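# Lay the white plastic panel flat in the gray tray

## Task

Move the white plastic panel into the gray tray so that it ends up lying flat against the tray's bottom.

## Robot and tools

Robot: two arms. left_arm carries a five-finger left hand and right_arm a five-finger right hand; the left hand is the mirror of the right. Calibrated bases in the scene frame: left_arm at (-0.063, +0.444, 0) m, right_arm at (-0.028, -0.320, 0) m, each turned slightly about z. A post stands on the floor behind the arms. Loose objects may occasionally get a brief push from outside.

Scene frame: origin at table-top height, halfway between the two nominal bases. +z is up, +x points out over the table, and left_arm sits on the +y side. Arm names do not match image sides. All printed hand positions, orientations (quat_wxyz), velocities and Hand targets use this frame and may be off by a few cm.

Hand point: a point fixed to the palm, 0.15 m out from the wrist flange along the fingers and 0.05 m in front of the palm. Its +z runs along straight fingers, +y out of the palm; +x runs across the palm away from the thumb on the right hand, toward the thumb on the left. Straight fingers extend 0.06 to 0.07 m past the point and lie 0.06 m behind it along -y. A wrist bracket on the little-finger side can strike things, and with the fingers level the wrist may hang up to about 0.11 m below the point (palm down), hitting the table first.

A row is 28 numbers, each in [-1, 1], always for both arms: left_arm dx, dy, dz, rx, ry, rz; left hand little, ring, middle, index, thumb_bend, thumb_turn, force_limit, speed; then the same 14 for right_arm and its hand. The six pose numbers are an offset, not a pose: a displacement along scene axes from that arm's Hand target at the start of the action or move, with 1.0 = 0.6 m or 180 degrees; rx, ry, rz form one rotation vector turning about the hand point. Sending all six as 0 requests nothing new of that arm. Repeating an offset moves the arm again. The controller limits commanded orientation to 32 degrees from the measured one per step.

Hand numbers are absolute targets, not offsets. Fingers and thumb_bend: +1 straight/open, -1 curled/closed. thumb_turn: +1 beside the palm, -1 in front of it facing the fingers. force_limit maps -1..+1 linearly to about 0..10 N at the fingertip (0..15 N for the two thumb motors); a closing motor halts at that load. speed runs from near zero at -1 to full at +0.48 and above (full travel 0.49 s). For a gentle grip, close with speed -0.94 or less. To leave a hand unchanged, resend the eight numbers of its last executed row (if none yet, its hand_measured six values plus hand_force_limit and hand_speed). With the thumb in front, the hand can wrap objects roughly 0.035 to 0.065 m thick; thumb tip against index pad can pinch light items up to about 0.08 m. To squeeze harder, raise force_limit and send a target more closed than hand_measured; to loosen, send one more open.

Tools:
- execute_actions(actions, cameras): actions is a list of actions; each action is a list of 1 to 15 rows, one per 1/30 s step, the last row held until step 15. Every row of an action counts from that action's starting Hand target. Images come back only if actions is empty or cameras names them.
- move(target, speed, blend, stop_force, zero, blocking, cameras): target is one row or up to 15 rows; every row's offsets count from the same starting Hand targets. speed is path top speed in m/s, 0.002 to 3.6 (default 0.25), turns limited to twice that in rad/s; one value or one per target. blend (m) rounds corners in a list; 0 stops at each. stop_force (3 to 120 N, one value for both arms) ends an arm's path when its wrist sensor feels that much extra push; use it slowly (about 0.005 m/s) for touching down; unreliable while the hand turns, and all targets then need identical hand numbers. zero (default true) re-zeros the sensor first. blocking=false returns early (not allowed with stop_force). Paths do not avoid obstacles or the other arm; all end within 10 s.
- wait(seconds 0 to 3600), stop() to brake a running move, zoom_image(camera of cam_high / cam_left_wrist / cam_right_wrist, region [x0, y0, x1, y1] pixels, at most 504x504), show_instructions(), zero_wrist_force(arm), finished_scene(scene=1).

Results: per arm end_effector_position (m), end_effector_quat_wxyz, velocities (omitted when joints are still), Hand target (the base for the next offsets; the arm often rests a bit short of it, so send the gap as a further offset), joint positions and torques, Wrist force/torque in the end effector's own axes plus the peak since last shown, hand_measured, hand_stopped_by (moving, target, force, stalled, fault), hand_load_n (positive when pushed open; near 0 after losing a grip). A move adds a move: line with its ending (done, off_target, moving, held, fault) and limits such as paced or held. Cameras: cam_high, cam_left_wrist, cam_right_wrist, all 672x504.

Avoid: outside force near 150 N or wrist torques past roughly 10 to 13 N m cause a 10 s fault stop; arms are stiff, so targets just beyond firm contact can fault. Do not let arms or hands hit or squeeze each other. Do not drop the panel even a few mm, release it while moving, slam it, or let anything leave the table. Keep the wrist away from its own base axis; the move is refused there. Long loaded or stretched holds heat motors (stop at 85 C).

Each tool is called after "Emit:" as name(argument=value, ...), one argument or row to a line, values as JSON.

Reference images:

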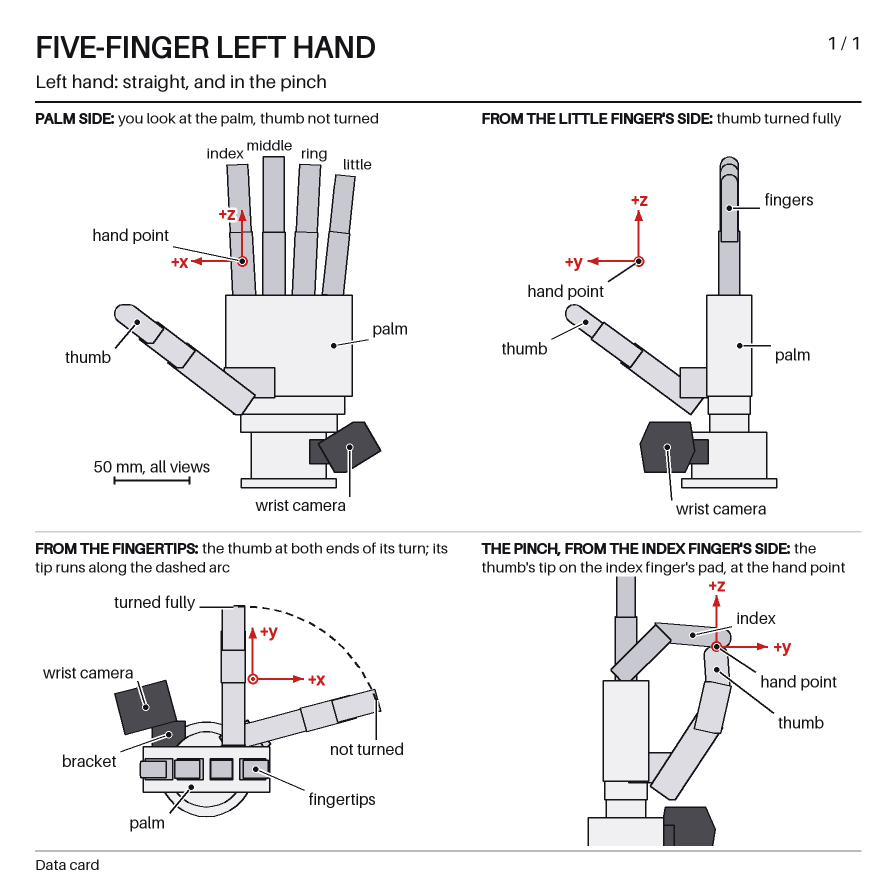

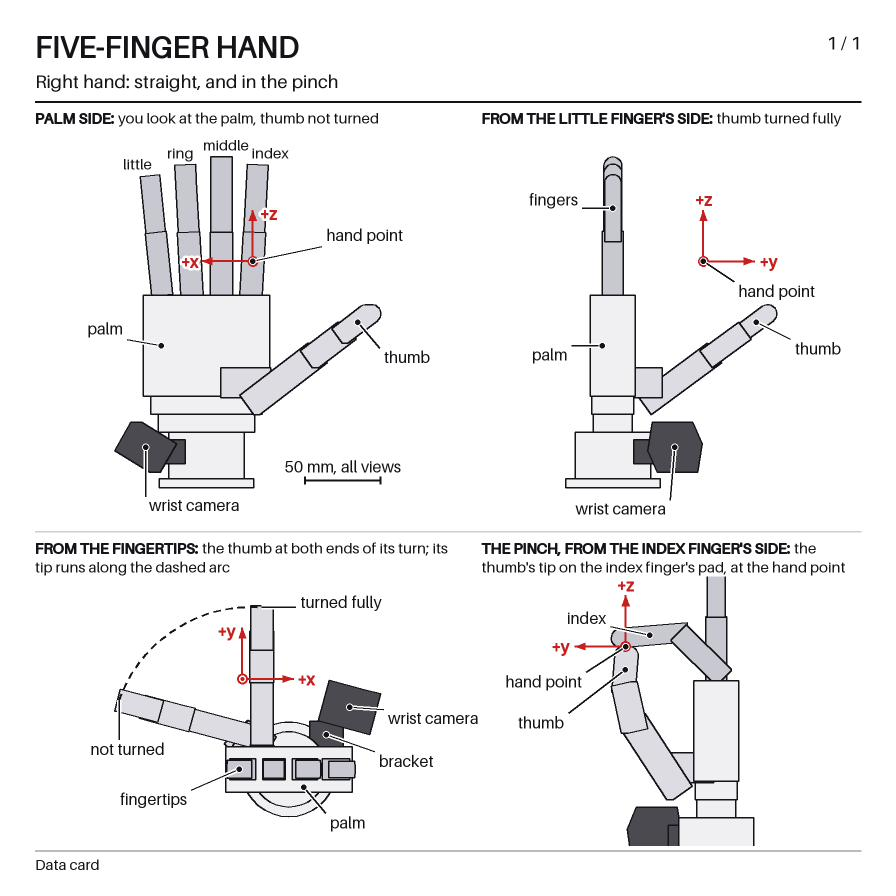

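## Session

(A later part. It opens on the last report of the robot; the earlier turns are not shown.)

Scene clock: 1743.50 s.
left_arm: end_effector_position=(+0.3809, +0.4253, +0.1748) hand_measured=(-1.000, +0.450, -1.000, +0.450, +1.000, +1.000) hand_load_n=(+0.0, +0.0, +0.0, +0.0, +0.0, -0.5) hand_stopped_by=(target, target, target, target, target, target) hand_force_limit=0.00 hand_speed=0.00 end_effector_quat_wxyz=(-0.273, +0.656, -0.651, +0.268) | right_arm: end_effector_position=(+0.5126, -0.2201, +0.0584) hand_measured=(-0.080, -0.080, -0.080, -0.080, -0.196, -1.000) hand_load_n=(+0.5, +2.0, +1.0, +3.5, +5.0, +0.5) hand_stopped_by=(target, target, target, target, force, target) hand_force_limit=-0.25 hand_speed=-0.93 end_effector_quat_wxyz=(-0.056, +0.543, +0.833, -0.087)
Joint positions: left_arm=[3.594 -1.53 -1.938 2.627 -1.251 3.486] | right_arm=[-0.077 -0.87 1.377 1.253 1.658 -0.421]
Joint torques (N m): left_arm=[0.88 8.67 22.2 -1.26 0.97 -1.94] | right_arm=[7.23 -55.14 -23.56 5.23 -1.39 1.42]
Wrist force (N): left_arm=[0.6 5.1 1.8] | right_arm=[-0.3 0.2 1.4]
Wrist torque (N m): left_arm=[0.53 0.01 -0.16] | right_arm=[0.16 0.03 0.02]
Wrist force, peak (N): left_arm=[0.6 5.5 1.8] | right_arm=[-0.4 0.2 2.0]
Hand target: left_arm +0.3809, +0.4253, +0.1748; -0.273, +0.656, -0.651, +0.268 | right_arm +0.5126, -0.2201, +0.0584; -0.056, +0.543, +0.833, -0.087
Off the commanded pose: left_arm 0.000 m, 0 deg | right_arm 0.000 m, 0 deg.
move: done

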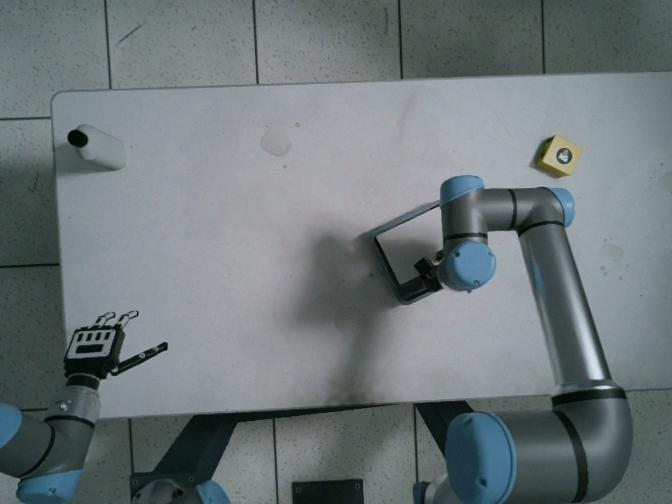

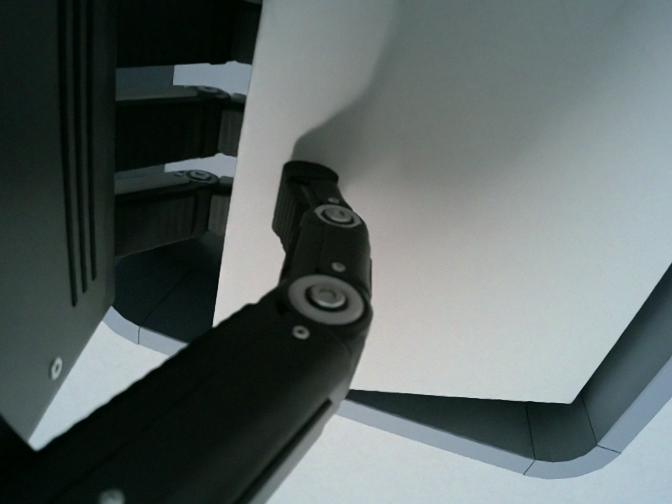

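Emit:
move(
  target=[0, 0, 0, 0, 0, 0, -1, 0.45, -1, 0.45, 1, 1, 0, 0, 0,0,-0.0233,0,0,0, -0.08, -0.08, -0.08, -0.08, -0.45, -1, -0.25, -0.93],
  speed=0.015,
  stop_force=3,
)

Emit:
move(
  target=[0, 0, 0, 0, 0, 0, -1, 0.45, -1, 0.45, 1, 1, 0, 0, 0,0,-0.01,0,0,0, -0.08, -0.08, -0.08, -0.08, -0.45, -1, -0.25, -0.93],
  speed=0.01,
  stop_force=3,
  cameras=["cam_high", "cam_right_wrist"],
)

Scene clock: 1767.07 s.
left_arm: end_effector_position=(+0.3809, +0.4253, +0.1748) hand_measured=(-1.000, +0.450, -1.000, +0.450, +1.000, +1.000) hand_load_n=(+0.0, +0.0, +0.0, +0.0, +0.0, -0.5) hand_stopped_by=(target, target, target, target, target, target) hand_force_limit=0.00 hand_speed=0.00 end_effector_quat_wxyz=(-0.273, +0.656, -0.651, +0.268) | right_arm: end_effector_position=(+0.5126, -0.2201, +0.0444) hand_measured=(-0.080, -0.080, -0.080, -0.080, -0.196, -1.000) hand_load_n=(+0.5, +2.0, +1.0, +3.5, +5.0, +0.5) hand_stopped_by=(target, target, target, target, force, target) hand_force_limit=-0.25 hand_speed=-0.93 end_effector_quat_wxyz=(-0.056, +0.543, +0.833, -0.087)
Joint positions: left_arm=[3.594 -1.53 -1.938 2.627 -1.251 3.486] | right_arm=[-0.077 -0.854 1.387 1.226 1.658 -0.421]
Joint torques (N m): left_arm=[1.04 8.28 22.03 -1.6 0.88 -1.75] | right_arm=[6.24 -55.33 -23.66 5.16 -1.35 -0.09]
Wrist force (N): left_arm=[0.7 5.2 2.0] | right_arm=[-0.3 0.1 1.5]
Wrist torque (N m): left_arm=[0.55 0.01 -0.15] | right_arm=[0.14 0.02 0.00]
Wrist force, peak (N): left_arm=[0.7 5.5 1.9] | right_arm=[-0.5 0.1 1.8]
Hand target: left_arm +0.3809, +0.4253, +0.1748; -0.273, +0.656, -0.651, +0.268 | right_arm +0.5126, -0.2201, +0.0444; -0.056, +0.543, +0.833, -0.087
Off the commanded pose: left_arm 0.000 m, 0 deg | right_arm 0.000 m, 0 deg.
move: done

Scene clock: 1768.30 s.
left_arm: end_effector_position=(+0.3809, +0.4253, +0.1748) hand_measured=(-1.000, +0.450, -1.000, +0.450, +1.000, +1.000) hand_load_n=(+0.0, +0.0, +0.0, +0.0, +0.0, +0.0) hand_stopped_by=(target, target, target, target, target, target) hand_force_limit=0.00 hand_speed=0.00 end_effector_quat_wxyz=(-0.273, +0.656, -0.651, +0.268) | right_arm: end_effector_position=(+0.5125, -0.2201, +0.0383) hand_measured=(-0.080, -0.080, -0.080, -0.080, -0.196, -1.000) hand_load_n=(+0.5, +2.0, +0.5, +3.0, +4.0, +0.5) hand_stopped_by=(target, target, target, target, force, target) hand_force_limit=-0.25 hand_speed=-0.93 end_effector_quat_wxyz=(-0.056, +0.543, +0.833, -0.087)
Joint positions: left_arm=[3.594 -1.53 -1.938 2.627 -1.251 3.486] | right_arm=[-0.077 -0.846 1.392 1.214 1.658 -0.421]
Joint torques (N m): left_arm=[0.23 9.05 21.91 -1.4 0.87 -1.79] | right_arm=[5.86 -53.25 -19.15 5.05 -1.23 -0.47]
Wrist force (N): left_arm=[0.7 5.4 1.7] | right_arm=[-0.3 -0.1 -0.5]
Wrist torque (N m): left_arm=[0.58 0.00 -0.16] | right_arm=[0.10 0.05 0.01]
Wrist force, peak (N): left_arm=[0.7 5.6 1.7] | right_arm=[-0.2 0.4 1.7]
Hand target: left_arm +0.3809, +0.4253, +0.1748; -0.273, +0.656, -0.651, +0.268 | right_arm +0.5126, -0.2201, +0.0384; -0.056, +0.543, +0.833, -0.087
Off the commanded pose: left_arm 0.000 m, 0 deg | right_arm 0.000 m, 0 deg.
move: done

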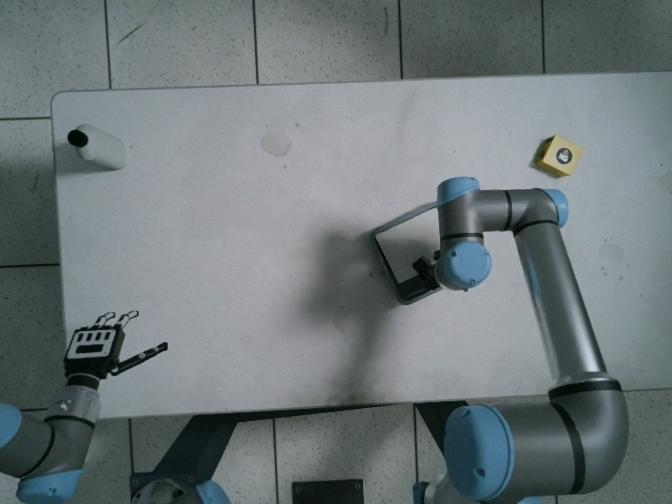

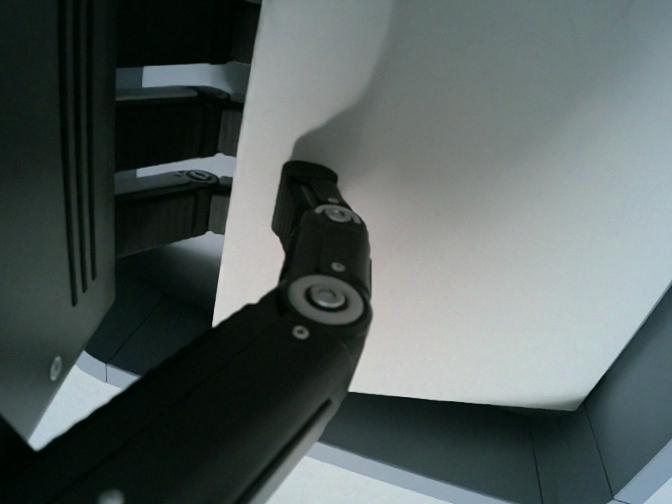

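Emit:
move(
  target=[0, 0, 0, 0, 0, 0, -1, 0.45, -1, 0.45, 1, 1, 0, 0, 0,0,0.0008,0,0,0, -0.08, -0.08, -0.08, -0.08, 1, -1, -0.25, -0.7],
  speed=0.01,
  cameras=["cam_high", "cam_right_wrist"],
)

Emit:
zoom_image(
  camera="cam_high",
  region=[365, 195, 465, 310],
)

Scene clock: 1781.10 s.
left_arm: end_effector_position=(+0.3809, +0.4253, +0.1748) hand_measured=(-1.000, +0.450, -1.000, +0.450, +1.000, +1.000) hand_load_n=(+0.0, +0.0, +0.0, +0.0, +0.0, +0.0) hand_stopped_by=(target, target, target, target, target, target) hand_force_limit=0.00 hand_speed=0.00 end_effector_quat_wxyz=(-0.273, +0.656, -0.651, +0.268) | right_arm: end_effector_position=(+0.5126, -0.2201, +0.0389) hand_measured=(-0.080, -0.080, -0.080, -0.080, +1.000, -1.000) hand_load_n=(+0.0, +0.0, +0.0, +0.5, +0.0, +0.0) hand_stopped_by=(target, target, target, target, target, target) hand_force_limit=-0.25 hand_speed=-0.70 end_effector_quat_wxyz=(-0.056, +0.543, +0.833, -0.087)
Joint positions: left_arm=[3.594 -1.53 -1.938 2.627 -1.251 3.486] | right_arm=[-0.077 -0.847 1.391 1.215 1.658 -0.421]
Joint torques (N m): left_arm=[0.38 9.53 22.32 -1.55 0.82 -1.82] | right_arm=[4.67 -28.53 -9.57 0.66 -1.07 -2.12]
Wrist force (N): left_arm=[0.9 5.2 1.6] | right_arm=[0.0 0.2 0.5]
Wrist torque (N m): left_arm=[0.57 -0.04 -0.14] | right_arm=[0.16 0.01 0.03]
Wrist force, peak (N): left_arm=[0.6 5.5 1.8] | right_arm=[0.0 0.3 1.2]
Hand target: left_arm +0.3809, +0.4253, +0.1748; -0.273, +0.656, -0.651, +0.268 | right_arm +0.5126, -0.2201, +0.0389; -0.056, +0.543, +0.833, -0.087
Off the commanded pose: left_arm 0.000 m, 0 deg | right_arm 0.000 m, 0 deg.
move: done

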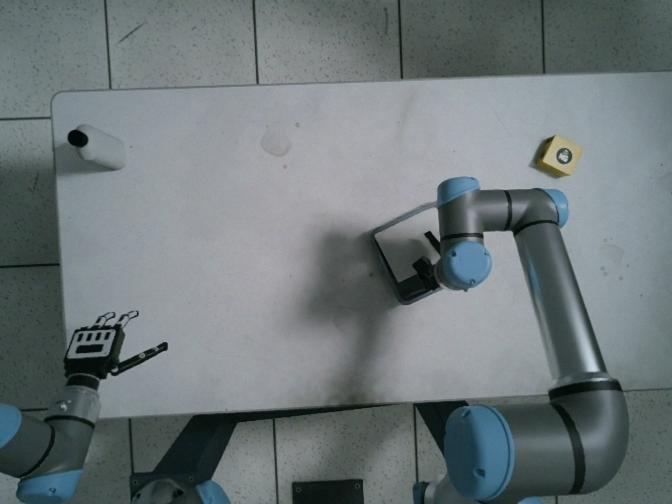

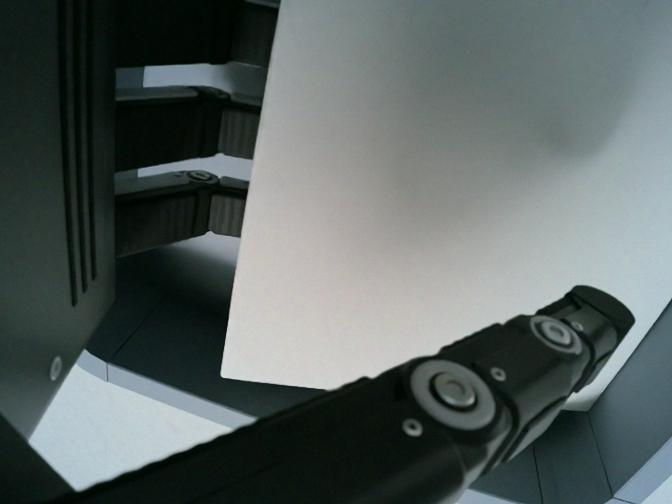

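Scaled by 4.383 from the camera's image (finer frame: 960x720).

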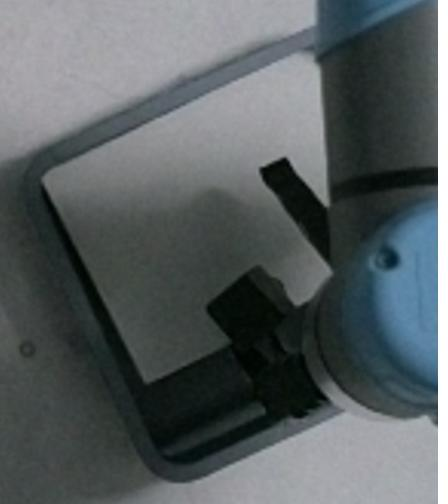

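Emit:
move(
  target=[
    [0, 0, 0, 0, 0, 0, -1, 0.45, -1, 0.45, 1, 1, 0, 0, 0,0,0,0,0,0, 0.05, 0.05, 0.05, 0.05, 1, -1, -0.25, -0.9],
    [0, 0, 0, 0, 0, 0, -1, 0.45, -1, 0.45, 1, 1, 0, 0, 0,0,0.0093,0,0,0, 0.12, 0.12, 0.12, 0.12, 1, -1, -0.25, -0.9],
  ],
  speed=0.01,
  cameras=["cam_right_wrist"],
)

Scene clock: 1824.00 s.
left_arm: end_effector_position=(+0.3809, +0.4253, +0.1748) hand_measured=(-1.000, +0.450, -1.000, +0.450, +1.000, +1.000) hand_load_n=(+0.0, +0.0, +0.0, +0.0, +0.0, +0.0) hand_stopped_by=(target, target, target, target, target, target) hand_force_limit=0.00 hand_speed=0.00 end_effector_quat_wxyz=(-0.273, +0.656, -0.651, +0.268) | right_arm: end_effector_position=(+0.5126, -0.2201, +0.0445) hand_measured=(+0.120, +0.120, +0.120, +0.120, +1.000, -1.000) hand_load_n=(+0.0, +0.0, -0.5, +0.0, +0.0, +0.0) hand_stopped_by=(target, target, target, target, target, target) hand_force_limit=-0.25 hand_speed=-0.90 end_effector_quat_wxyz=(-0.056, +0.543, +0.833, -0.087)
Joint positions: left_arm=[3.594 -1.53 -1.938 2.627 -1.251 3.486] | right_arm=[-0.077 -0.854 1.387 1.226 1.658 -0.421]
Joint torques (N m): left_arm=[1.47 8.99 21.28 -1.15 0.56 -1.83] | right_arm=[3.45 -28.82 -9.12 0.53 -1.07 -2.15]
Wrist force (N): left_arm=[0.7 5.3 1.8] | right_arm=[-0.4 0.1 1.1]
Wrist torque (N m): left_arm=[0.57 0.00 -0.16] | right_arm=[0.12 0.04 0.00]
Wrist force, peak (N): left_arm=[0.6 5.5 1.9] | right_arm=[-0.3 0.4 1.4]
Hand target: left_arm +0.3809, +0.4253, +0.1748; -0.273, +0.656, -0.651, +0.268 | right_arm +0.5126, -0.2201, +0.0445; -0.056, +0.543, +0.833, -0.087
Off the commanded pose: left_arm 0.000 m, 0 deg | right_arm 0.000 m, 0 deg.
move: done

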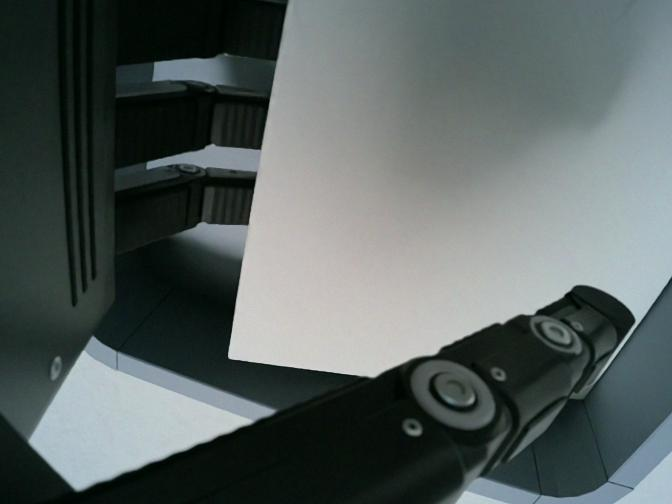

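Emit:
move(
  target=[
    [0, 0, 0, 0, 0, 0, -1, 0.45, -1, 0.45, 1, 1, 0, 0, 0,0,0.0088,0,0,0, 0.12, 0.12, 0.12, 0.12, 1, -1, -0.25, -0.9],
    [0, 0, 0, 0, 0, 0, -1, 0.45, -1, 0.45, 1, 1, 0, 0, 0,0,0.0092,0,0,0, 0.21, 0.21, 0.21, 0.21, 1, -1, -0.25, -0.9],
    [0, 0, 0, 0, 0, 0, -1, 0.45, -1, 0.45, 1, 1, 0, 0, 0,0,0.0167,0,0,0, 0.31, 0.31, 0.31, 0.31, 1, -1, -0.25, -0.9],
  ],
  speed=0.012,
  cameras=["cam_right_wrist"],
)

Scene clock: 1833.93 s.
left_arm: end_effector_position=(+0.3809, +0.4253, +0.1748) hand_measured=(-1.000, +0.450, -1.000, +0.450, +1.000, +1.000) hand_load_n=(+0.0, +0.0, +0.0, +0.0, +0.0, +0.0) hand_stopped_by=(target, target, target, target, target, target) hand_force_limit=0.00 hand_speed=0.00 end_effector_quat_wxyz=(-0.273, +0.656, -0.651, +0.268) | right_arm: end_effector_position=(+0.5126, -0.2201, +0.0545) hand_measured=(+0.310, +0.310, +0.310, +0.310, +1.000, -1.000) hand_load_n=(+0.0, +0.0, +0.0, +0.5, +0.0, +0.0) hand_stopped_by=(target, target, target, target, target, target) hand_force_limit=-0.25 hand_speed=-0.90 end_effector_quat_wxyz=(-0.056, +0.543, +0.833, -0.087)
Joint positions: left_arm=[3.594 -1.53 -1.938 2.627 -1.251 3.486] | right_arm=[-0.077 -0.866 1.38 1.246 1.658 -0.421]
Joint torques (N m): left_arm=[-0.54 10.23 21.14 -1.24 0.43 -1.96] | right_arm=[1.48 -28.48 -7.6 0.53 -1.01 -1.7]
Wrist force (N): left_arm=[0.9 5.3 1.9] | right_arm=[-0.5 -0.2 1.0]
Wrist torque (N m): left_arm=[0.56 -0.02 -0.14] | right_arm=[0.09 0.08 -0.01]
Wrist force, peak (N): left_arm=[0.7 5.5 1.9] | right_arm=[-0.4 -0.1 1.3]
Hand target: left_arm +0.3809, +0.4253, +0.1748; -0.273, +0.656, -0.651, +0.268 | right_arm +0.5126, -0.2201, +0.0545; -0.056, +0.543, +0.833, -0.087
Off the commanded pose: left_arm 0.000 m, 0 deg | right_arm 0.000 m, 0 deg.
move: done

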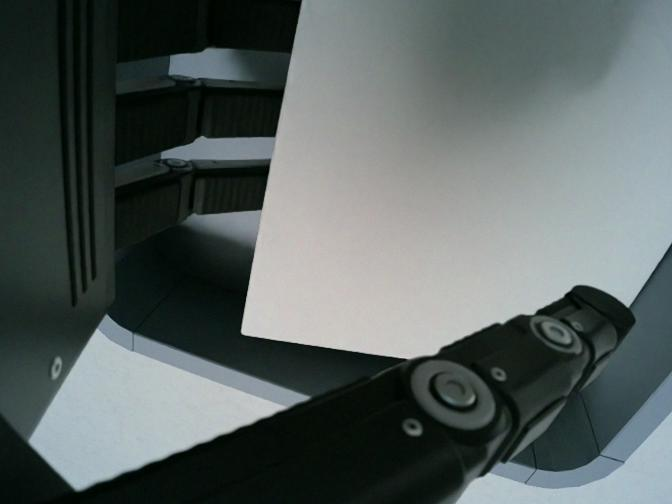

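Emit:
move(
  target=[
    [0, 0, 0, 0, 0, 0, -1, 0.45, -1, 0.45, 1, 1, 0, 0, 0,0,0.0063,0,0,0, 0.31, 0.31, 0.31, 0.31, 1, -1, -0.25, -0.92],
    [0, 0, 0, 0, 0, 0, -1, 0.45, -1, 0.45, 1, 1, 0, 0, 0,0,0.0067,0,0,0, 0.40, 0.40, 0.40, 0.40, 1, -1, -0.25, -0.92],
  ],
  speed=0.012,
  cameras=["cam_right_wrist"],
)

Scene clock: 1842.87 s.
left_arm: end_effector_position=(+0.3809, +0.4253, +0.1748) hand_measured=(-1.000, +0.450, -1.000, +0.450, +1.000, +1.000) hand_load_n=(+0.0, +0.0, +0.0, +0.0, +0.0, +0.0) hand_stopped_by=(target, target, target, target, target, target) hand_force_limit=0.00 hand_speed=0.00 end_effector_quat_wxyz=(-0.273, +0.656, -0.651, +0.268) | right_arm: end_effector_position=(+0.5126, -0.2201, +0.0585) hand_measured=(+0.400, +0.400, +0.400, +0.400, +1.000, -1.000) hand_load_n=(+0.0, +0.0, +0.0, +0.5, -0.5, +0.0) hand_stopped_by=(target, target, target, target, target, target) hand_force_limit=-0.25 hand_speed=-0.92 end_effector_quat_wxyz=(-0.056, +0.543, +0.833, -0.087)
Joint positions: left_arm=[3.594 -1.53 -1.938 2.627 -1.251 3.486] | right_arm=[-0.077 -0.87 1.376 1.254 1.658 -0.421]
Joint torques (N m): left_arm=[-0.74 8.89 20.25 -1.42 0.33 -1.86] | right_arm=[0.4 -53.09 -21.64 3.23 -0.87 -1.34]
Wrist force (N): left_arm=[0.8 5.2 1.8] | right_arm=[-0.2 -0.6 0.3]
Wrist torque (N m): left_arm=[0.55 -0.01 -0.15] | right_arm=[0.08 0.07 0.00]
Wrist force, peak (N): left_arm=[0.8 5.4 2.0] | right_arm=[-0.3 -0.1 1.3]
Hand target: left_arm +0.3809, +0.4253, +0.1748; -0.273, +0.656, -0.651, +0.268 | right_arm +0.5126, -0.2201, +0.0585; -0.056, +0.543, +0.833, -0.087
Off the commanded pose: left_arm 0.000 m, 0 deg | right_arm 0.000 m, 0 deg.
move: done

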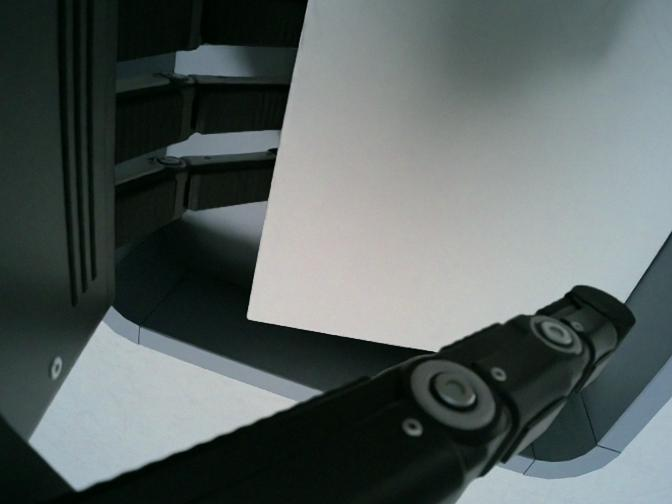

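Emit:
move(
  target=[
    [0, 0, 0, 0, 0, 0, -1, 0.45, -1, 0.45, 1, 1, 0, 0, 0,0,0.0047,0,0,0, 0.40, 0.40, 0.40, 0.40, 1, -1, -0.25, -0.94],
    [0, 0, 0, 0, 0, 0, -1, 0.45, -1, 0.45, 1, 1, 0, 0, 0,0,0.005,0,0,0, 0.47, 0.47, 0.47, 0.47, 1, -1, -0.25, -0.94],
  ],
  speed=0.012,
  cameras=["cam_right_wrist", "cam_high"],
)

Emit:
zoom_image(
  camera="cam_high",
  region=[365, 195, 465, 310],
)

Scene clock: 1858.77 s.
left_arm: end_effector_position=(+0.3809, +0.4253, +0.1748) hand_measured=(-1.000, +0.450, -1.000, +0.450, +1.000, +1.000) hand_load_n=(+0.0, +0.0, +0.0, +0.0, +0.0, +0.0) hand_stopped_by=(target, target, target, target, target, target) hand_force_limit=0.00 hand_speed=0.00 end_effector_quat_wxyz=(-0.273, +0.656, -0.651, +0.268) | right_arm: end_effector_position=(+0.5126, -0.2201, +0.0615) hand_measured=(+0.470, +0.470, +0.470, +0.470, +1.000, -1.000) hand_load_n=(+0.0, +0.0, +0.0, +0.5, -0.5, +0.0) hand_stopped_by=(target, target, target, target, target, target) hand_force_limit=-0.25 hand_speed=-0.94 end_effector_quat_wxyz=(-0.056, +0.543, +0.833, -0.087)
Joint positions: left_arm=[3.594 -1.53 -1.938 2.627 -1.251 3.486] | right_arm=[-0.077 -0.874 1.374 1.26 1.658 -0.421]
Joint torques (N m): left_arm=[-0.74 7.99 20.39 -1.55 0.25 -1.88] | right_arm=[0.26 -54.45 -24.18 5.02 -0.83 -1.25]
Wrist force (N): left_arm=[0.7 5.3 1.7] | right_arm=[0.0 -0.4 1.1]
Wrist torque (N m): left_arm=[0.57 0.00 -0.15] | right_arm=[0.09 0.01 0.04]
Wrist force, peak (N): left_arm=[0.8 5.5 1.9] | right_arm=[-0.3 -0.4 1.5]
Hand target: left_arm +0.3809, +0.4253, +0.1748; -0.273, +0.656, -0.651, +0.268 | right_arm +0.5126, -0.2201, +0.0615; -0.056, +0.543, +0.833, -0.087
Off the commanded pose: left_arm 0.000 m, 0 deg | right_arm 0.000 m, 0 deg.
move: done
Images, in order (width x height): cam_high 672x504, cam_right_wrist 672x504.

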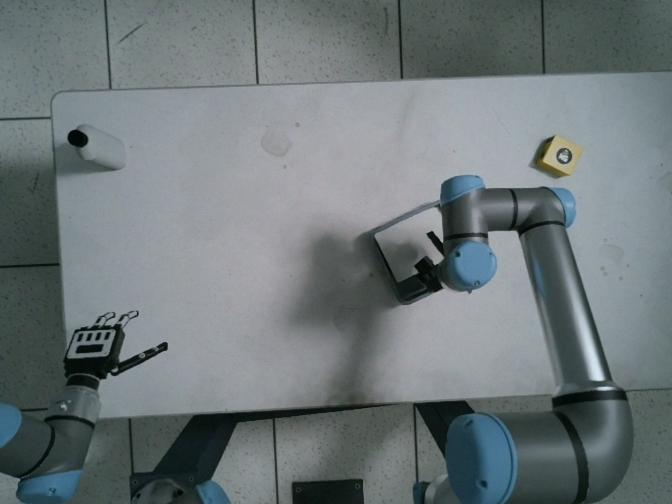

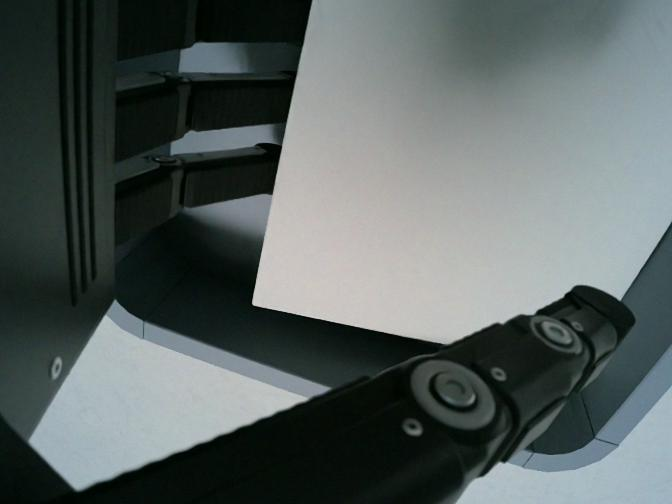

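Scaled by 4.383 from the camera's image (finer frame: 960x720).

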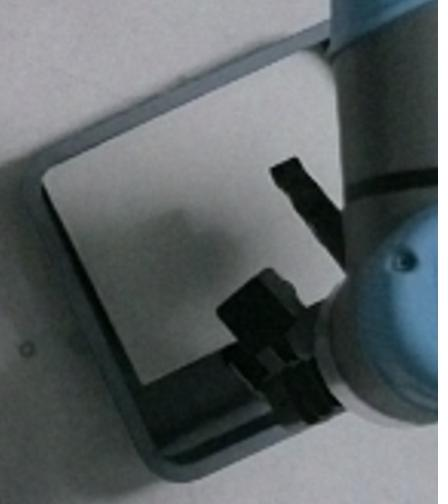

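Emit:
move(
  target=[
    [0, 0, 0, 0, 0, 0, -1, 0.45, -1, 0.45, 1, 1, 0, 0, 0,0,0.0027,0,0,0, 0.47, 0.47, 0.47, 0.47, 1, -1, -0.25, -0.95],
    [0, 0, 0, 0, 0, 0, -1, 0.45, -1, 0.45, 1, 1, 0, 0, 0,0,0.003,0,0,0, 0.53, 0.53, 0.53, 0.53, 1, -1, -0.25, -0.95],
  ],
  speed=0.012,
  cameras=["cam_right_wrist"],
)

Scene clock: 1866.77 s.
left_arm: end_effector_position=(+0.3809, +0.4253, +0.1748) hand_measured=(-1.000, +0.450, -1.000, +0.450, +1.000, +1.000) hand_load_n=(+0.0, +0.0, +0.0, +0.0, +0.0, +0.0) hand_stopped_by=(target, target, target, target, target, target) hand_force_limit=0.00 hand_speed=0.00 end_effector_quat_wxyz=(-0.273, +0.656, -0.651, +0.268) | right_arm: end_effector_position=(+0.5126, -0.2201, +0.0633) hand_measured=(+0.530, +0.530, +0.530, +0.530, +1.000, -1.000) hand_load_n=(+0.0, +0.0, +0.0, +0.0, +0.0, +0.0) hand_stopped_by=(target, target, target, target, target, target) hand_force_limit=-0.25 hand_speed=-0.95 end_effector_quat_wxyz=(-0.056, +0.543, +0.833, -0.087)
Joint positions: left_arm=[3.594 -1.53 -1.938 2.627 -1.251 3.486] | right_arm=[-0.077 -0.876 1.372 1.263 1.658 -0.421]
Joint torques (N m): left_arm=[-1.23 10.42 20.36 -1.1 0.02 -1.93] | right_arm=[-1.25 -52.9 -24.22 4.86 -0.72 -0.91]
Wrist force (N): left_arm=[1.0 5.3 1.8] | right_arm=[-0.4 0.4 0.2]
Wrist torque (N m): left_arm=[0.57 -0.04 -0.14] | right_arm=[0.19 0.08 0.03]
Wrist force, peak (N): left_arm=[0.8 5.5 2.0] | right_arm=[0.1 -0.4 1.4]
Hand target: left_arm +0.3809, +0.4253, +0.1748; -0.273, +0.656, -0.651, +0.268 | right_arm +0.5126, -0.2201, +0.0633; -0.056, +0.543, +0.833, -0.087
Off the commanded pose: left_arm 0.000 m, 0 deg | right_arm 0.000 m, 0 deg.
move: done

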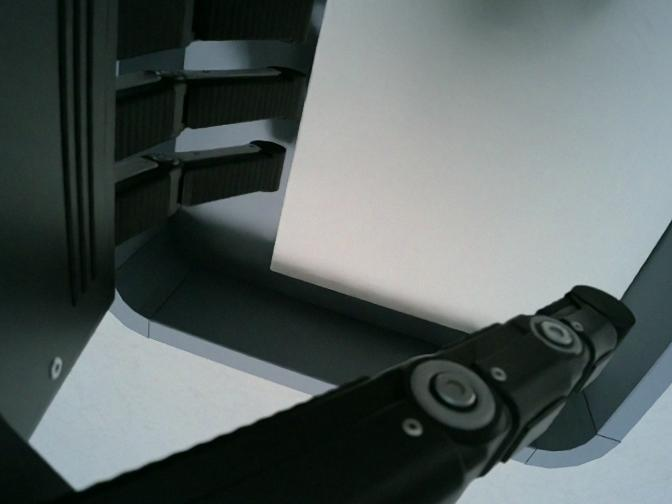

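Emit:
move(
  target=[
    [0, 0, 0, 0, 0, 0, -1, 0.45, -1, 0.45, 1, 1, 0, 0, -0.0062,-0.0025,0.0023,0,0,0, 0.53, 0.53, 0.53, 0.53, 1, -1, -0.25, -0.93],
    [0, 0, 0, 0, 0, 0, -1, 0.45, -1, 0.45, 1, 1, 0, 0, -0.0093,-0.0037,0.003,0,0,0, 0.65, 0.65, 0.65, 0.65, 1, -1, -0.25, -0.93],
  ],
  speed=0.012,
  cameras=["cam_right_wrist", "cam_high"],
)

Emit:
zoom_image(
  camera="cam_high",
  region=[365, 195, 465, 310],
)

Emit:
zoom_image(
  camera="cam_right_wrist",
  region=[100, 0, 500, 370],
)

Scene clock: 1877.20 s.
left_arm: end_effector_position=(+0.3809, +0.4253, +0.1748) hand_measured=(-1.000, +0.450, -1.000, +0.450, +1.000, +1.000) hand_load_n=(+0.0, +0.0, +0.0, +0.0, +0.0, +0.0) hand_stopped_by=(target, target, target, target, target, target) hand_force_limit=0.00 hand_speed=0.00 end_effector_quat_wxyz=(-0.273, +0.656, -0.651, +0.268) | right_arm: end_effector_position=(+0.5070, -0.2223, +0.0651) hand_measured=(+0.650, +0.650, +0.650, +0.650, +1.000, -1.000) hand_load_n=(+0.0, +0.0, +0.0, +0.0, +0.0, +0.0) hand_stopped_by=(target, target, target, target, target, target) hand_force_limit=-0.25 hand_speed=-0.93 end_effector_quat_wxyz=(-0.056, +0.543, +0.833, -0.087)
Joint positions: left_arm=[3.594 -1.53 -1.938 2.627 -1.251 3.486] | right_arm=[-0.081 -0.891 1.394 1.256 1.659 -0.426]
Joint torques (N m): left_arm=[-0.85 10.14 19.56 -1.14 0.09 -1.75] | right_arm=[6.68 -27.95 -24.04 5.06 -0.3 2.01]
Wrist force (N): left_arm=[0.8 5.2 1.7] | right_arm=[-0.4 0.2 0.5]
Wrist torque (N m): left_arm=[0.57 -0.01 -0.15] | right_arm=[0.14 0.07 0.02]
Wrist force, peak (N): left_arm=[0.7 5.4 2.0] | right_arm=[-0.4 0.3 0.6]
Hand target: left_arm +0.3809, +0.4253, +0.1748; -0.273, +0.656, -0.651, +0.268 | right_arm +0.5070, -0.2223, +0.0651; -0.056, +0.543, +0.833, -0.087
Off the commanded pose: left_arm 0.000 m, 0 deg | right_arm 0.000 m, 0 deg.
move: done
Images, in order (width x height): cam_high 672x504, cam_right_wrist 672x504.

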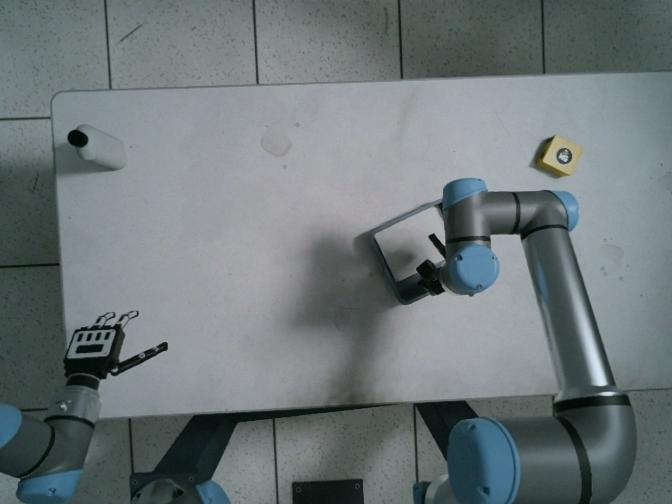

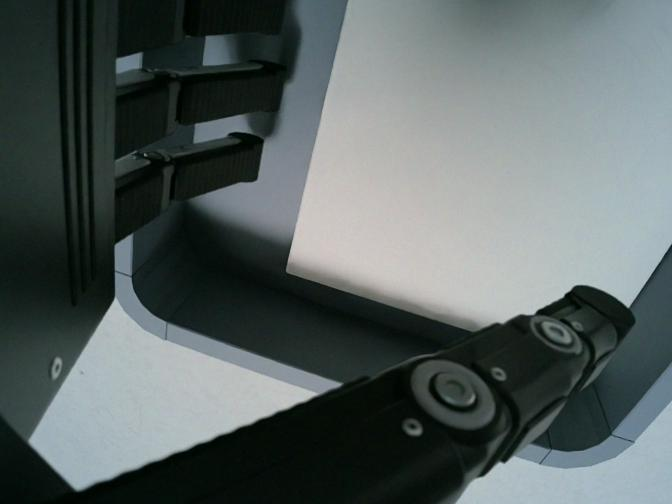

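Scaled by 4.383 from the camera's image (finer frame: 960x720).

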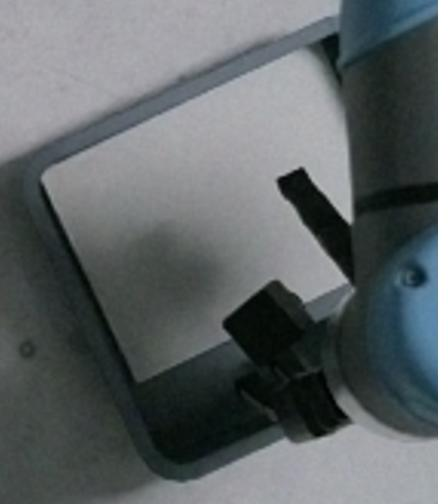

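Scaled by 1.260 from the camera's image (finer frame: 960x720).

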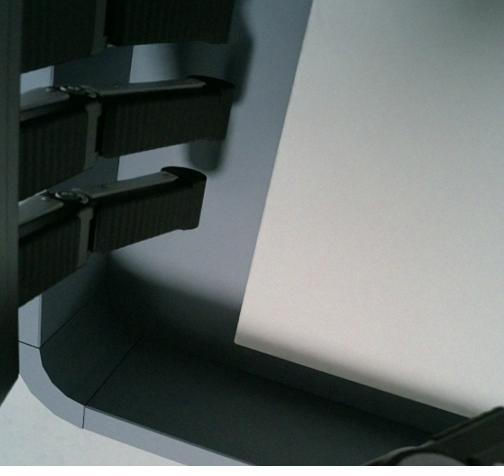

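Emit:
move(
  target=[
    [0, 0, 0, 0, 0, 0, -1, 0.45, -1, 0.45, 1, 1, 0, 0, 0,0,0.15,0,0,0, 0.65, 0.65, 0.65, 0.65, 1, -1, -0.25, -0.93],
    [0, 0, 0, 0, 0, 0, -1, 0.45, -1, 0.45, 1, 1, 0, 0, -0.25,-0.1,0.3,0,0,0, 0.65, 0.65, 0.65, 0.65, 1, -1, -0.25, -0.93],
  ],
  speed=[0.08, 0.2],
  blend=[0.02, 0],
  cameras=["all"],
)

Emit:
zoom_image(
  camera="cam_high",
  region=[360, 190, 490, 315],
)

Scene clock: 1890.30 s.
left_arm: end_effector_position=(+0.3809, +0.4253, +0.1748) hand_measured=(-1.000, +0.450, -1.000, +0.450, +1.000, +1.000) hand_load_n=(+0.0, +0.0, +0.0, +0.0, +0.0, -0.5) hand_stopped_by=(target, target, target, target, target, target) hand_force_limit=0.00 hand_speed=0.00 end_effector_quat_wxyz=(-0.273, +0.656, -0.651, +0.268) | right_arm: end_effector_position=(+0.3571, -0.2823, +0.2451) hand_measured=(+0.650, +0.650, +0.650, +0.650, +1.000, -1.000) hand_load_n=(+0.0, +0.0, +0.0, +0.0, +0.0, +0.0) hand_stopped_by=(target, target, target, target, target, target) hand_force_limit=-0.25 hand_speed=-0.93 end_effector_quat_wxyz=(-0.056, +0.543, +0.833, -0.087)
Joint positions: left_arm=[3.594 -1.53 -1.938 2.627 -1.251 3.486] | right_arm=[-0.258 -1.419 1.668 1.492 1.691 -0.6]
Joint torques (N m): left_arm=[-0.4 11.89 19.06 -1.01 -0.21 -1.89] | right_arm=[-6.49 -35.96 -9.96 1.85 -1.35 -0.51]
Wrist force (N): left_arm=[0.9 5.2 1.9] | right_arm=[-0.2 0.2 0.3]
Wrist torque (N m): left_arm=[0.55 -0.02 -0.14] | right_arm=[0.17 0.04 -0.02]
Wrist force, peak (N): left_arm=[0.8 5.5 1.9] | right_arm=[0.0 -1.6 -0.3]
Hand target: left_arm +0.3809, +0.4253, +0.1748; -0.273, +0.656, -0.651, +0.268 | right_arm +0.3570, -0.2823, +0.2451; -0.056, +0.543, +0.833, -0.087
Off the commanded pose: left_arm 0.000 m, 0 deg | right_arm 0.000 m, 0 deg.
move: done

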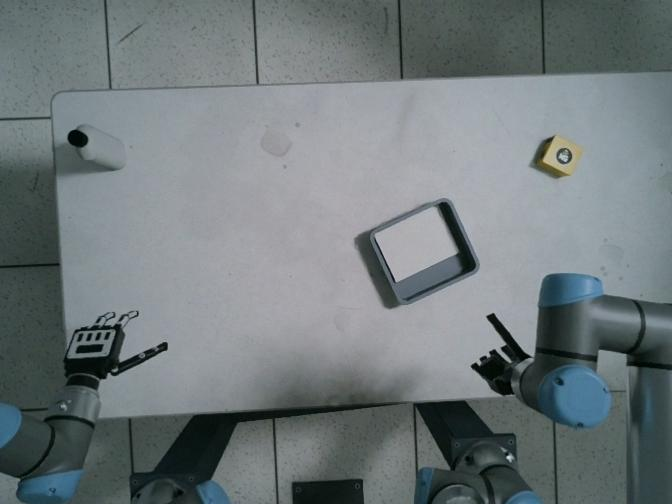

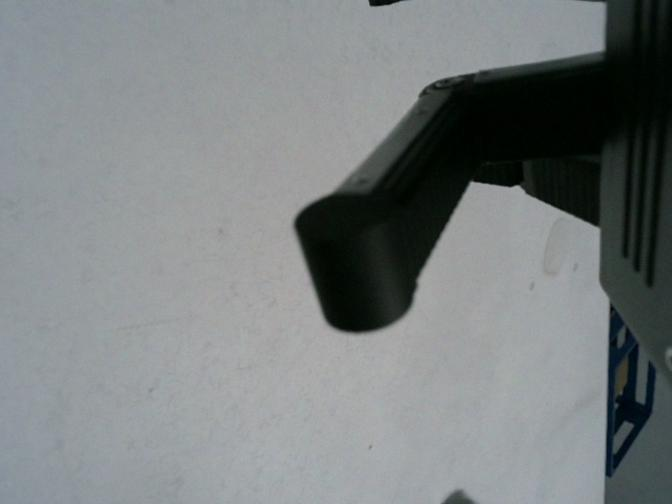

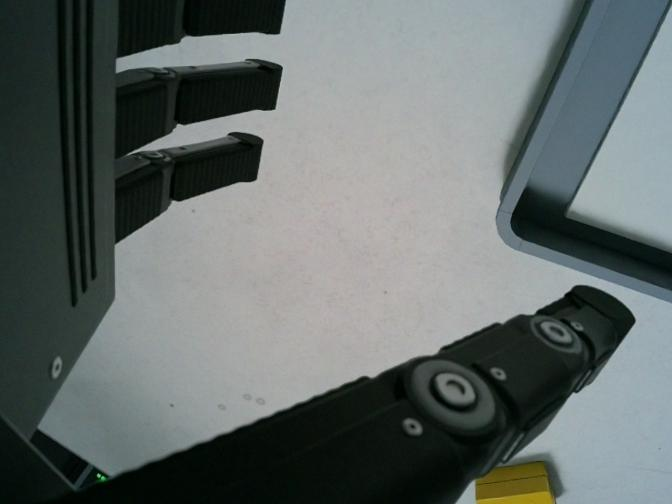

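Scaled by 3.877 from the camera's image (finer frame: 960x720).

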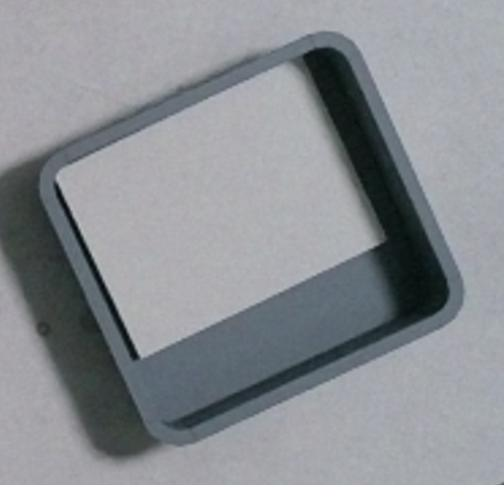

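Emit:
move(
  target=[0, 0, 0, 0, 0, 0, -1, 0.45, -1, 0.45, 1, 1, 0, 0, -0.03,0.204,0.0,0.0259,-0.0614,0, 0.65, 0.65, 0.65, 0.65, 1, 1, -0.25, -0.5],
  speed=0.2,
  cameras=["cam_right_wrist", "cam_high"],
)

Scene clock: 1908.13 s.
left_arm: end_effector_position=(+0.3809, +0.4253, +0.1748) hand_measured=(-1.000, +0.450, -1.000, +0.450, +1.000, +1.000) hand_load_n=(+0.0, +0.0, +0.0, +0.5, +0.0, +0.0) hand_stopped_by=(target, target, target, target, target, target) hand_force_limit=0.00 hand_speed=0.00 end_effector_quat_wxyz=(-0.273, +0.656, -0.651, +0.268) | right_arm: end_effector_position=(+0.3390, -0.1599, +0.2451) hand_measured=(+0.650, +0.650, +0.650, +0.650, +1.000, +1.000) hand_load_n=(+0.0, +0.0, +0.0, +0.0, +0.0, +0.0) hand_stopped_by=(target, target, target, target, target, target) hand_force_limit=-0.25 hand_speed=-0.50 end_effector_quat_wxyz=(+0.002, +0.547, +0.837, -0.001)
Joint positions: left_arm=[3.594 -1.53 -1.938 2.627 -1.251 3.486] | right_arm=[0.042 -1.496 1.729 1.335 1.575 -0.31]
Joint torques (N m): left_arm=[-0.75 10.07 19.16 -1 -0.24 -2.08] | right_arm=[7.13 -6.96 -11.99 0.36 -1.44 1.87]
Wrist force (N): left_arm=[0.6 5.4 1.7] | right_arm=[-0.1 0.2 0.7]
Wrist torque (N m): left_arm=[0.59 0.01 -0.16] | right_arm=[0.09 0.03 -0.12]
Wrist force, peak (N): left_arm=[0.9 5.6 1.8] | right_arm=[1.5 0.3 1.1]
Hand target: left_arm +0.3809, +0.4253, +0.1748; -0.273, +0.656, -0.651, +0.268 | right_arm +0.3390, -0.1599, +0.2451; +0.002, +0.547, +0.837, -0.001
Off the commanded pose: left_arm 0.000 m, 0 deg | right_arm 0.000 m, 0 deg.
move: done
Images, in order (width x height): cam_high 672x504, cam_right_wrist 672x504.

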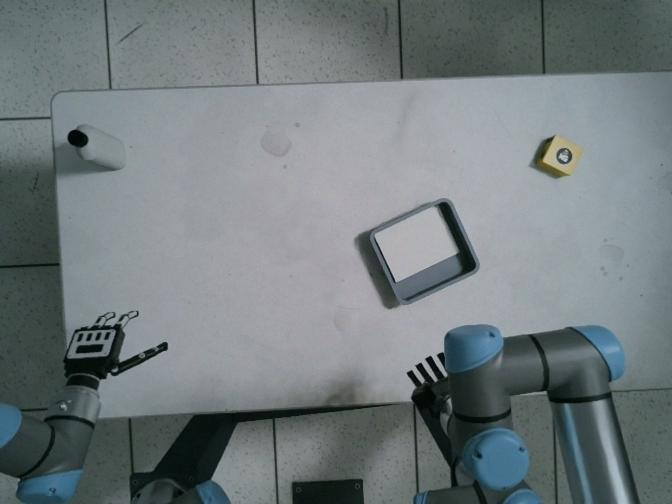

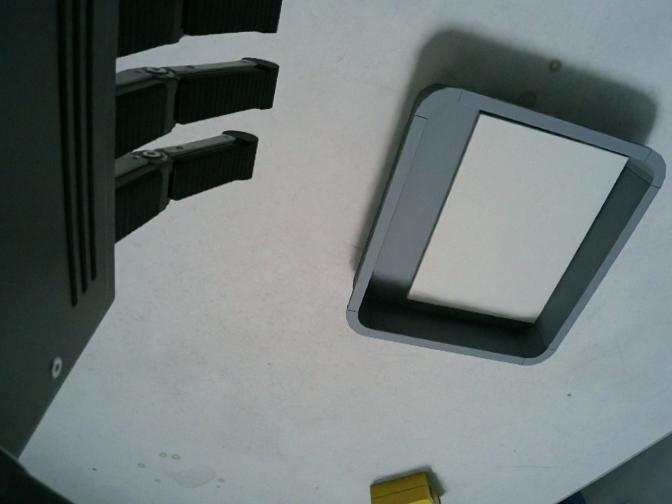

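Emit:
zoom_image(
  camera="cam_right_wrist",
  region=[340, 70, 672, 370],
)

Emit:
zoom_image(
  camera="cam_right_wrist",
  region=[430, 80, 670, 200],
)

Emit:
zoom_image(
  camera="cam_right_wrist",
  region=[380, 220, 600, 370],
)

Scaled by 1.518 from the camera's image (finer frame: 960x720).

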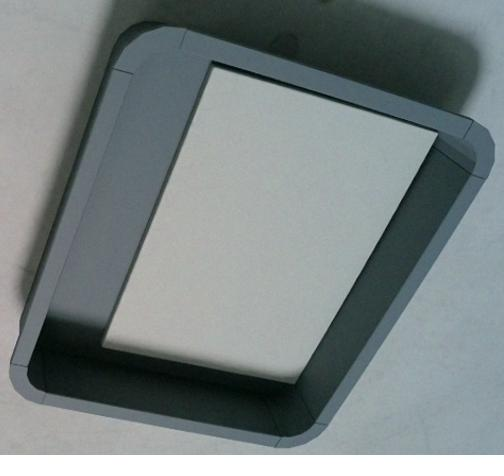

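Scaled by 2.100 from the camera's image (finer frame: 960x720).

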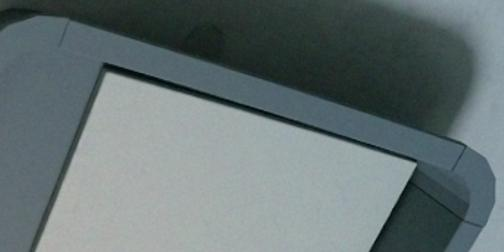

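Scaled by 2.291 from the camera's image (finer frame: 960x720).

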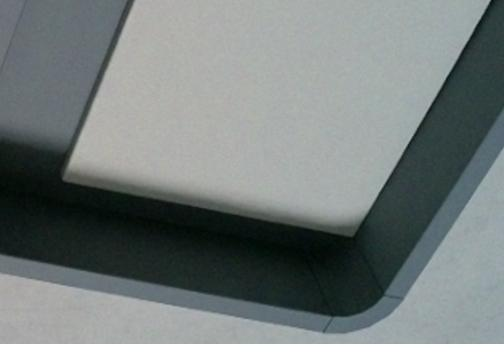

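Emit:
move(
  target=[0, 0, 0, 0, 0, 0, -1, 0.45, -1, 0.45, 1, 1, 0, 0, 0.15,-0.05,0.08,0,0,0, 0.65, 0.65, 0.65, 0.65, 1, 1, -0.25, -0.5],
  speed=0.2,
  cameras=["cam_right_wrist", "cam_high"],
)

Emit:
zoom_image(
  camera="cam_right_wrist",
  region=[230, 70, 560, 370],
)

Scene clock: 1962.03 s.
left_arm: end_effector_position=(+0.3809, +0.4253, +0.1748) hand_measured=(-1.000, +0.450, -1.000, +0.450, +1.000, +1.000) hand_load_n=(+0.0, +0.0, +0.0, +0.0, +0.0, +0.0) hand_stopped_by=(target, target, target, target, target, target) hand_force_limit=0.00 hand_speed=0.00 end_effector_quat_wxyz=(-0.273, +0.656, -0.651, +0.268) | right_arm: end_effector_position=(+0.4290, -0.1899, +0.2931) hand_measured=(+0.650, +0.650, +0.650, +0.650, +1.000, +1.000) hand_load_n=(+0.0, +0.0, +0.0, +0.0, -0.5, +0.0) hand_stopped_by=(target, target, target, target, target, target) hand_force_limit=-0.25 hand_speed=-0.50 end_effector_quat_wxyz=(+0.002, +0.547, +0.837, -0.001)
Joint positions: left_arm=[3.594 -1.53 -1.938 2.627 -1.251 3.486] | right_arm=[-0.057 -1.339 1.422 1.485 1.575 -0.409]
Joint torques (N m): left_arm=[-1.78 8.91 19.1 -1.28 -0.26 -2.06] | right_arm=[-4.44 -21.15 -26.9 3.57 0.48 0.33]
Wrist force (N): left_arm=[0.9 5.2 1.8] | right_arm=[-0.1 0.4 0.6]
Wrist torque (N m): left_arm=[0.56 -0.02 -0.14] | right_arm=[0.14 0.03 0.03]
Wrist force, peak (N): left_arm=[0.9 5.6 2.1] | right_arm=[-1.0 2.0 -0.1]
Hand target: left_arm +0.3809, +0.4253, +0.1748; -0.273, +0.656, -0.651, +0.268 | right_arm +0.4290, -0.1899, +0.2931; +0.002, +0.547, +0.837, -0.001
Off the commanded pose: left_arm 0.000 m, 0 deg | right_arm 0.000 m, 0 deg.
move: done
Images, in order (width x height): cam_high 672x504, cam_right_wrist 672x504.

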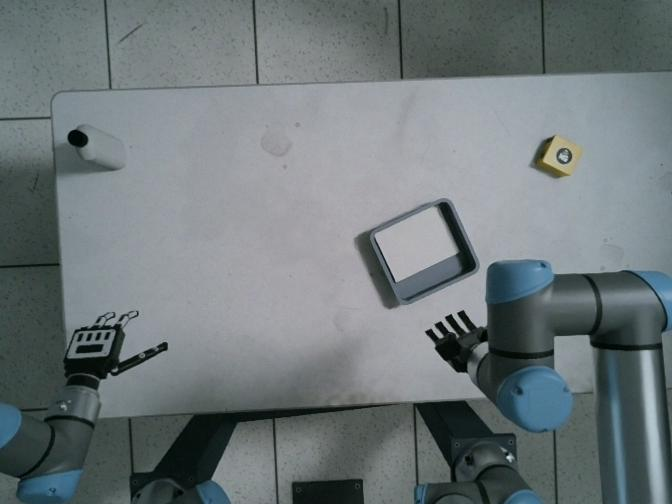

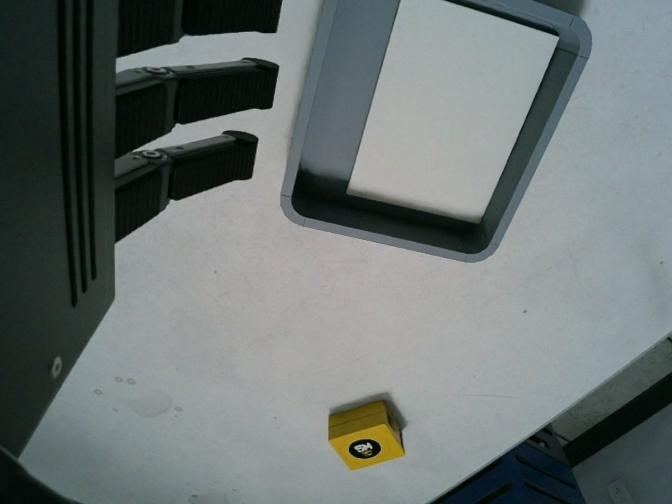

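Scaled by 1.527 from the camera's image (finer frame: 960x720).

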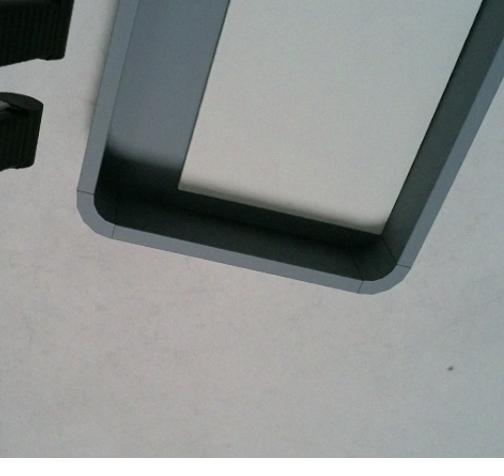

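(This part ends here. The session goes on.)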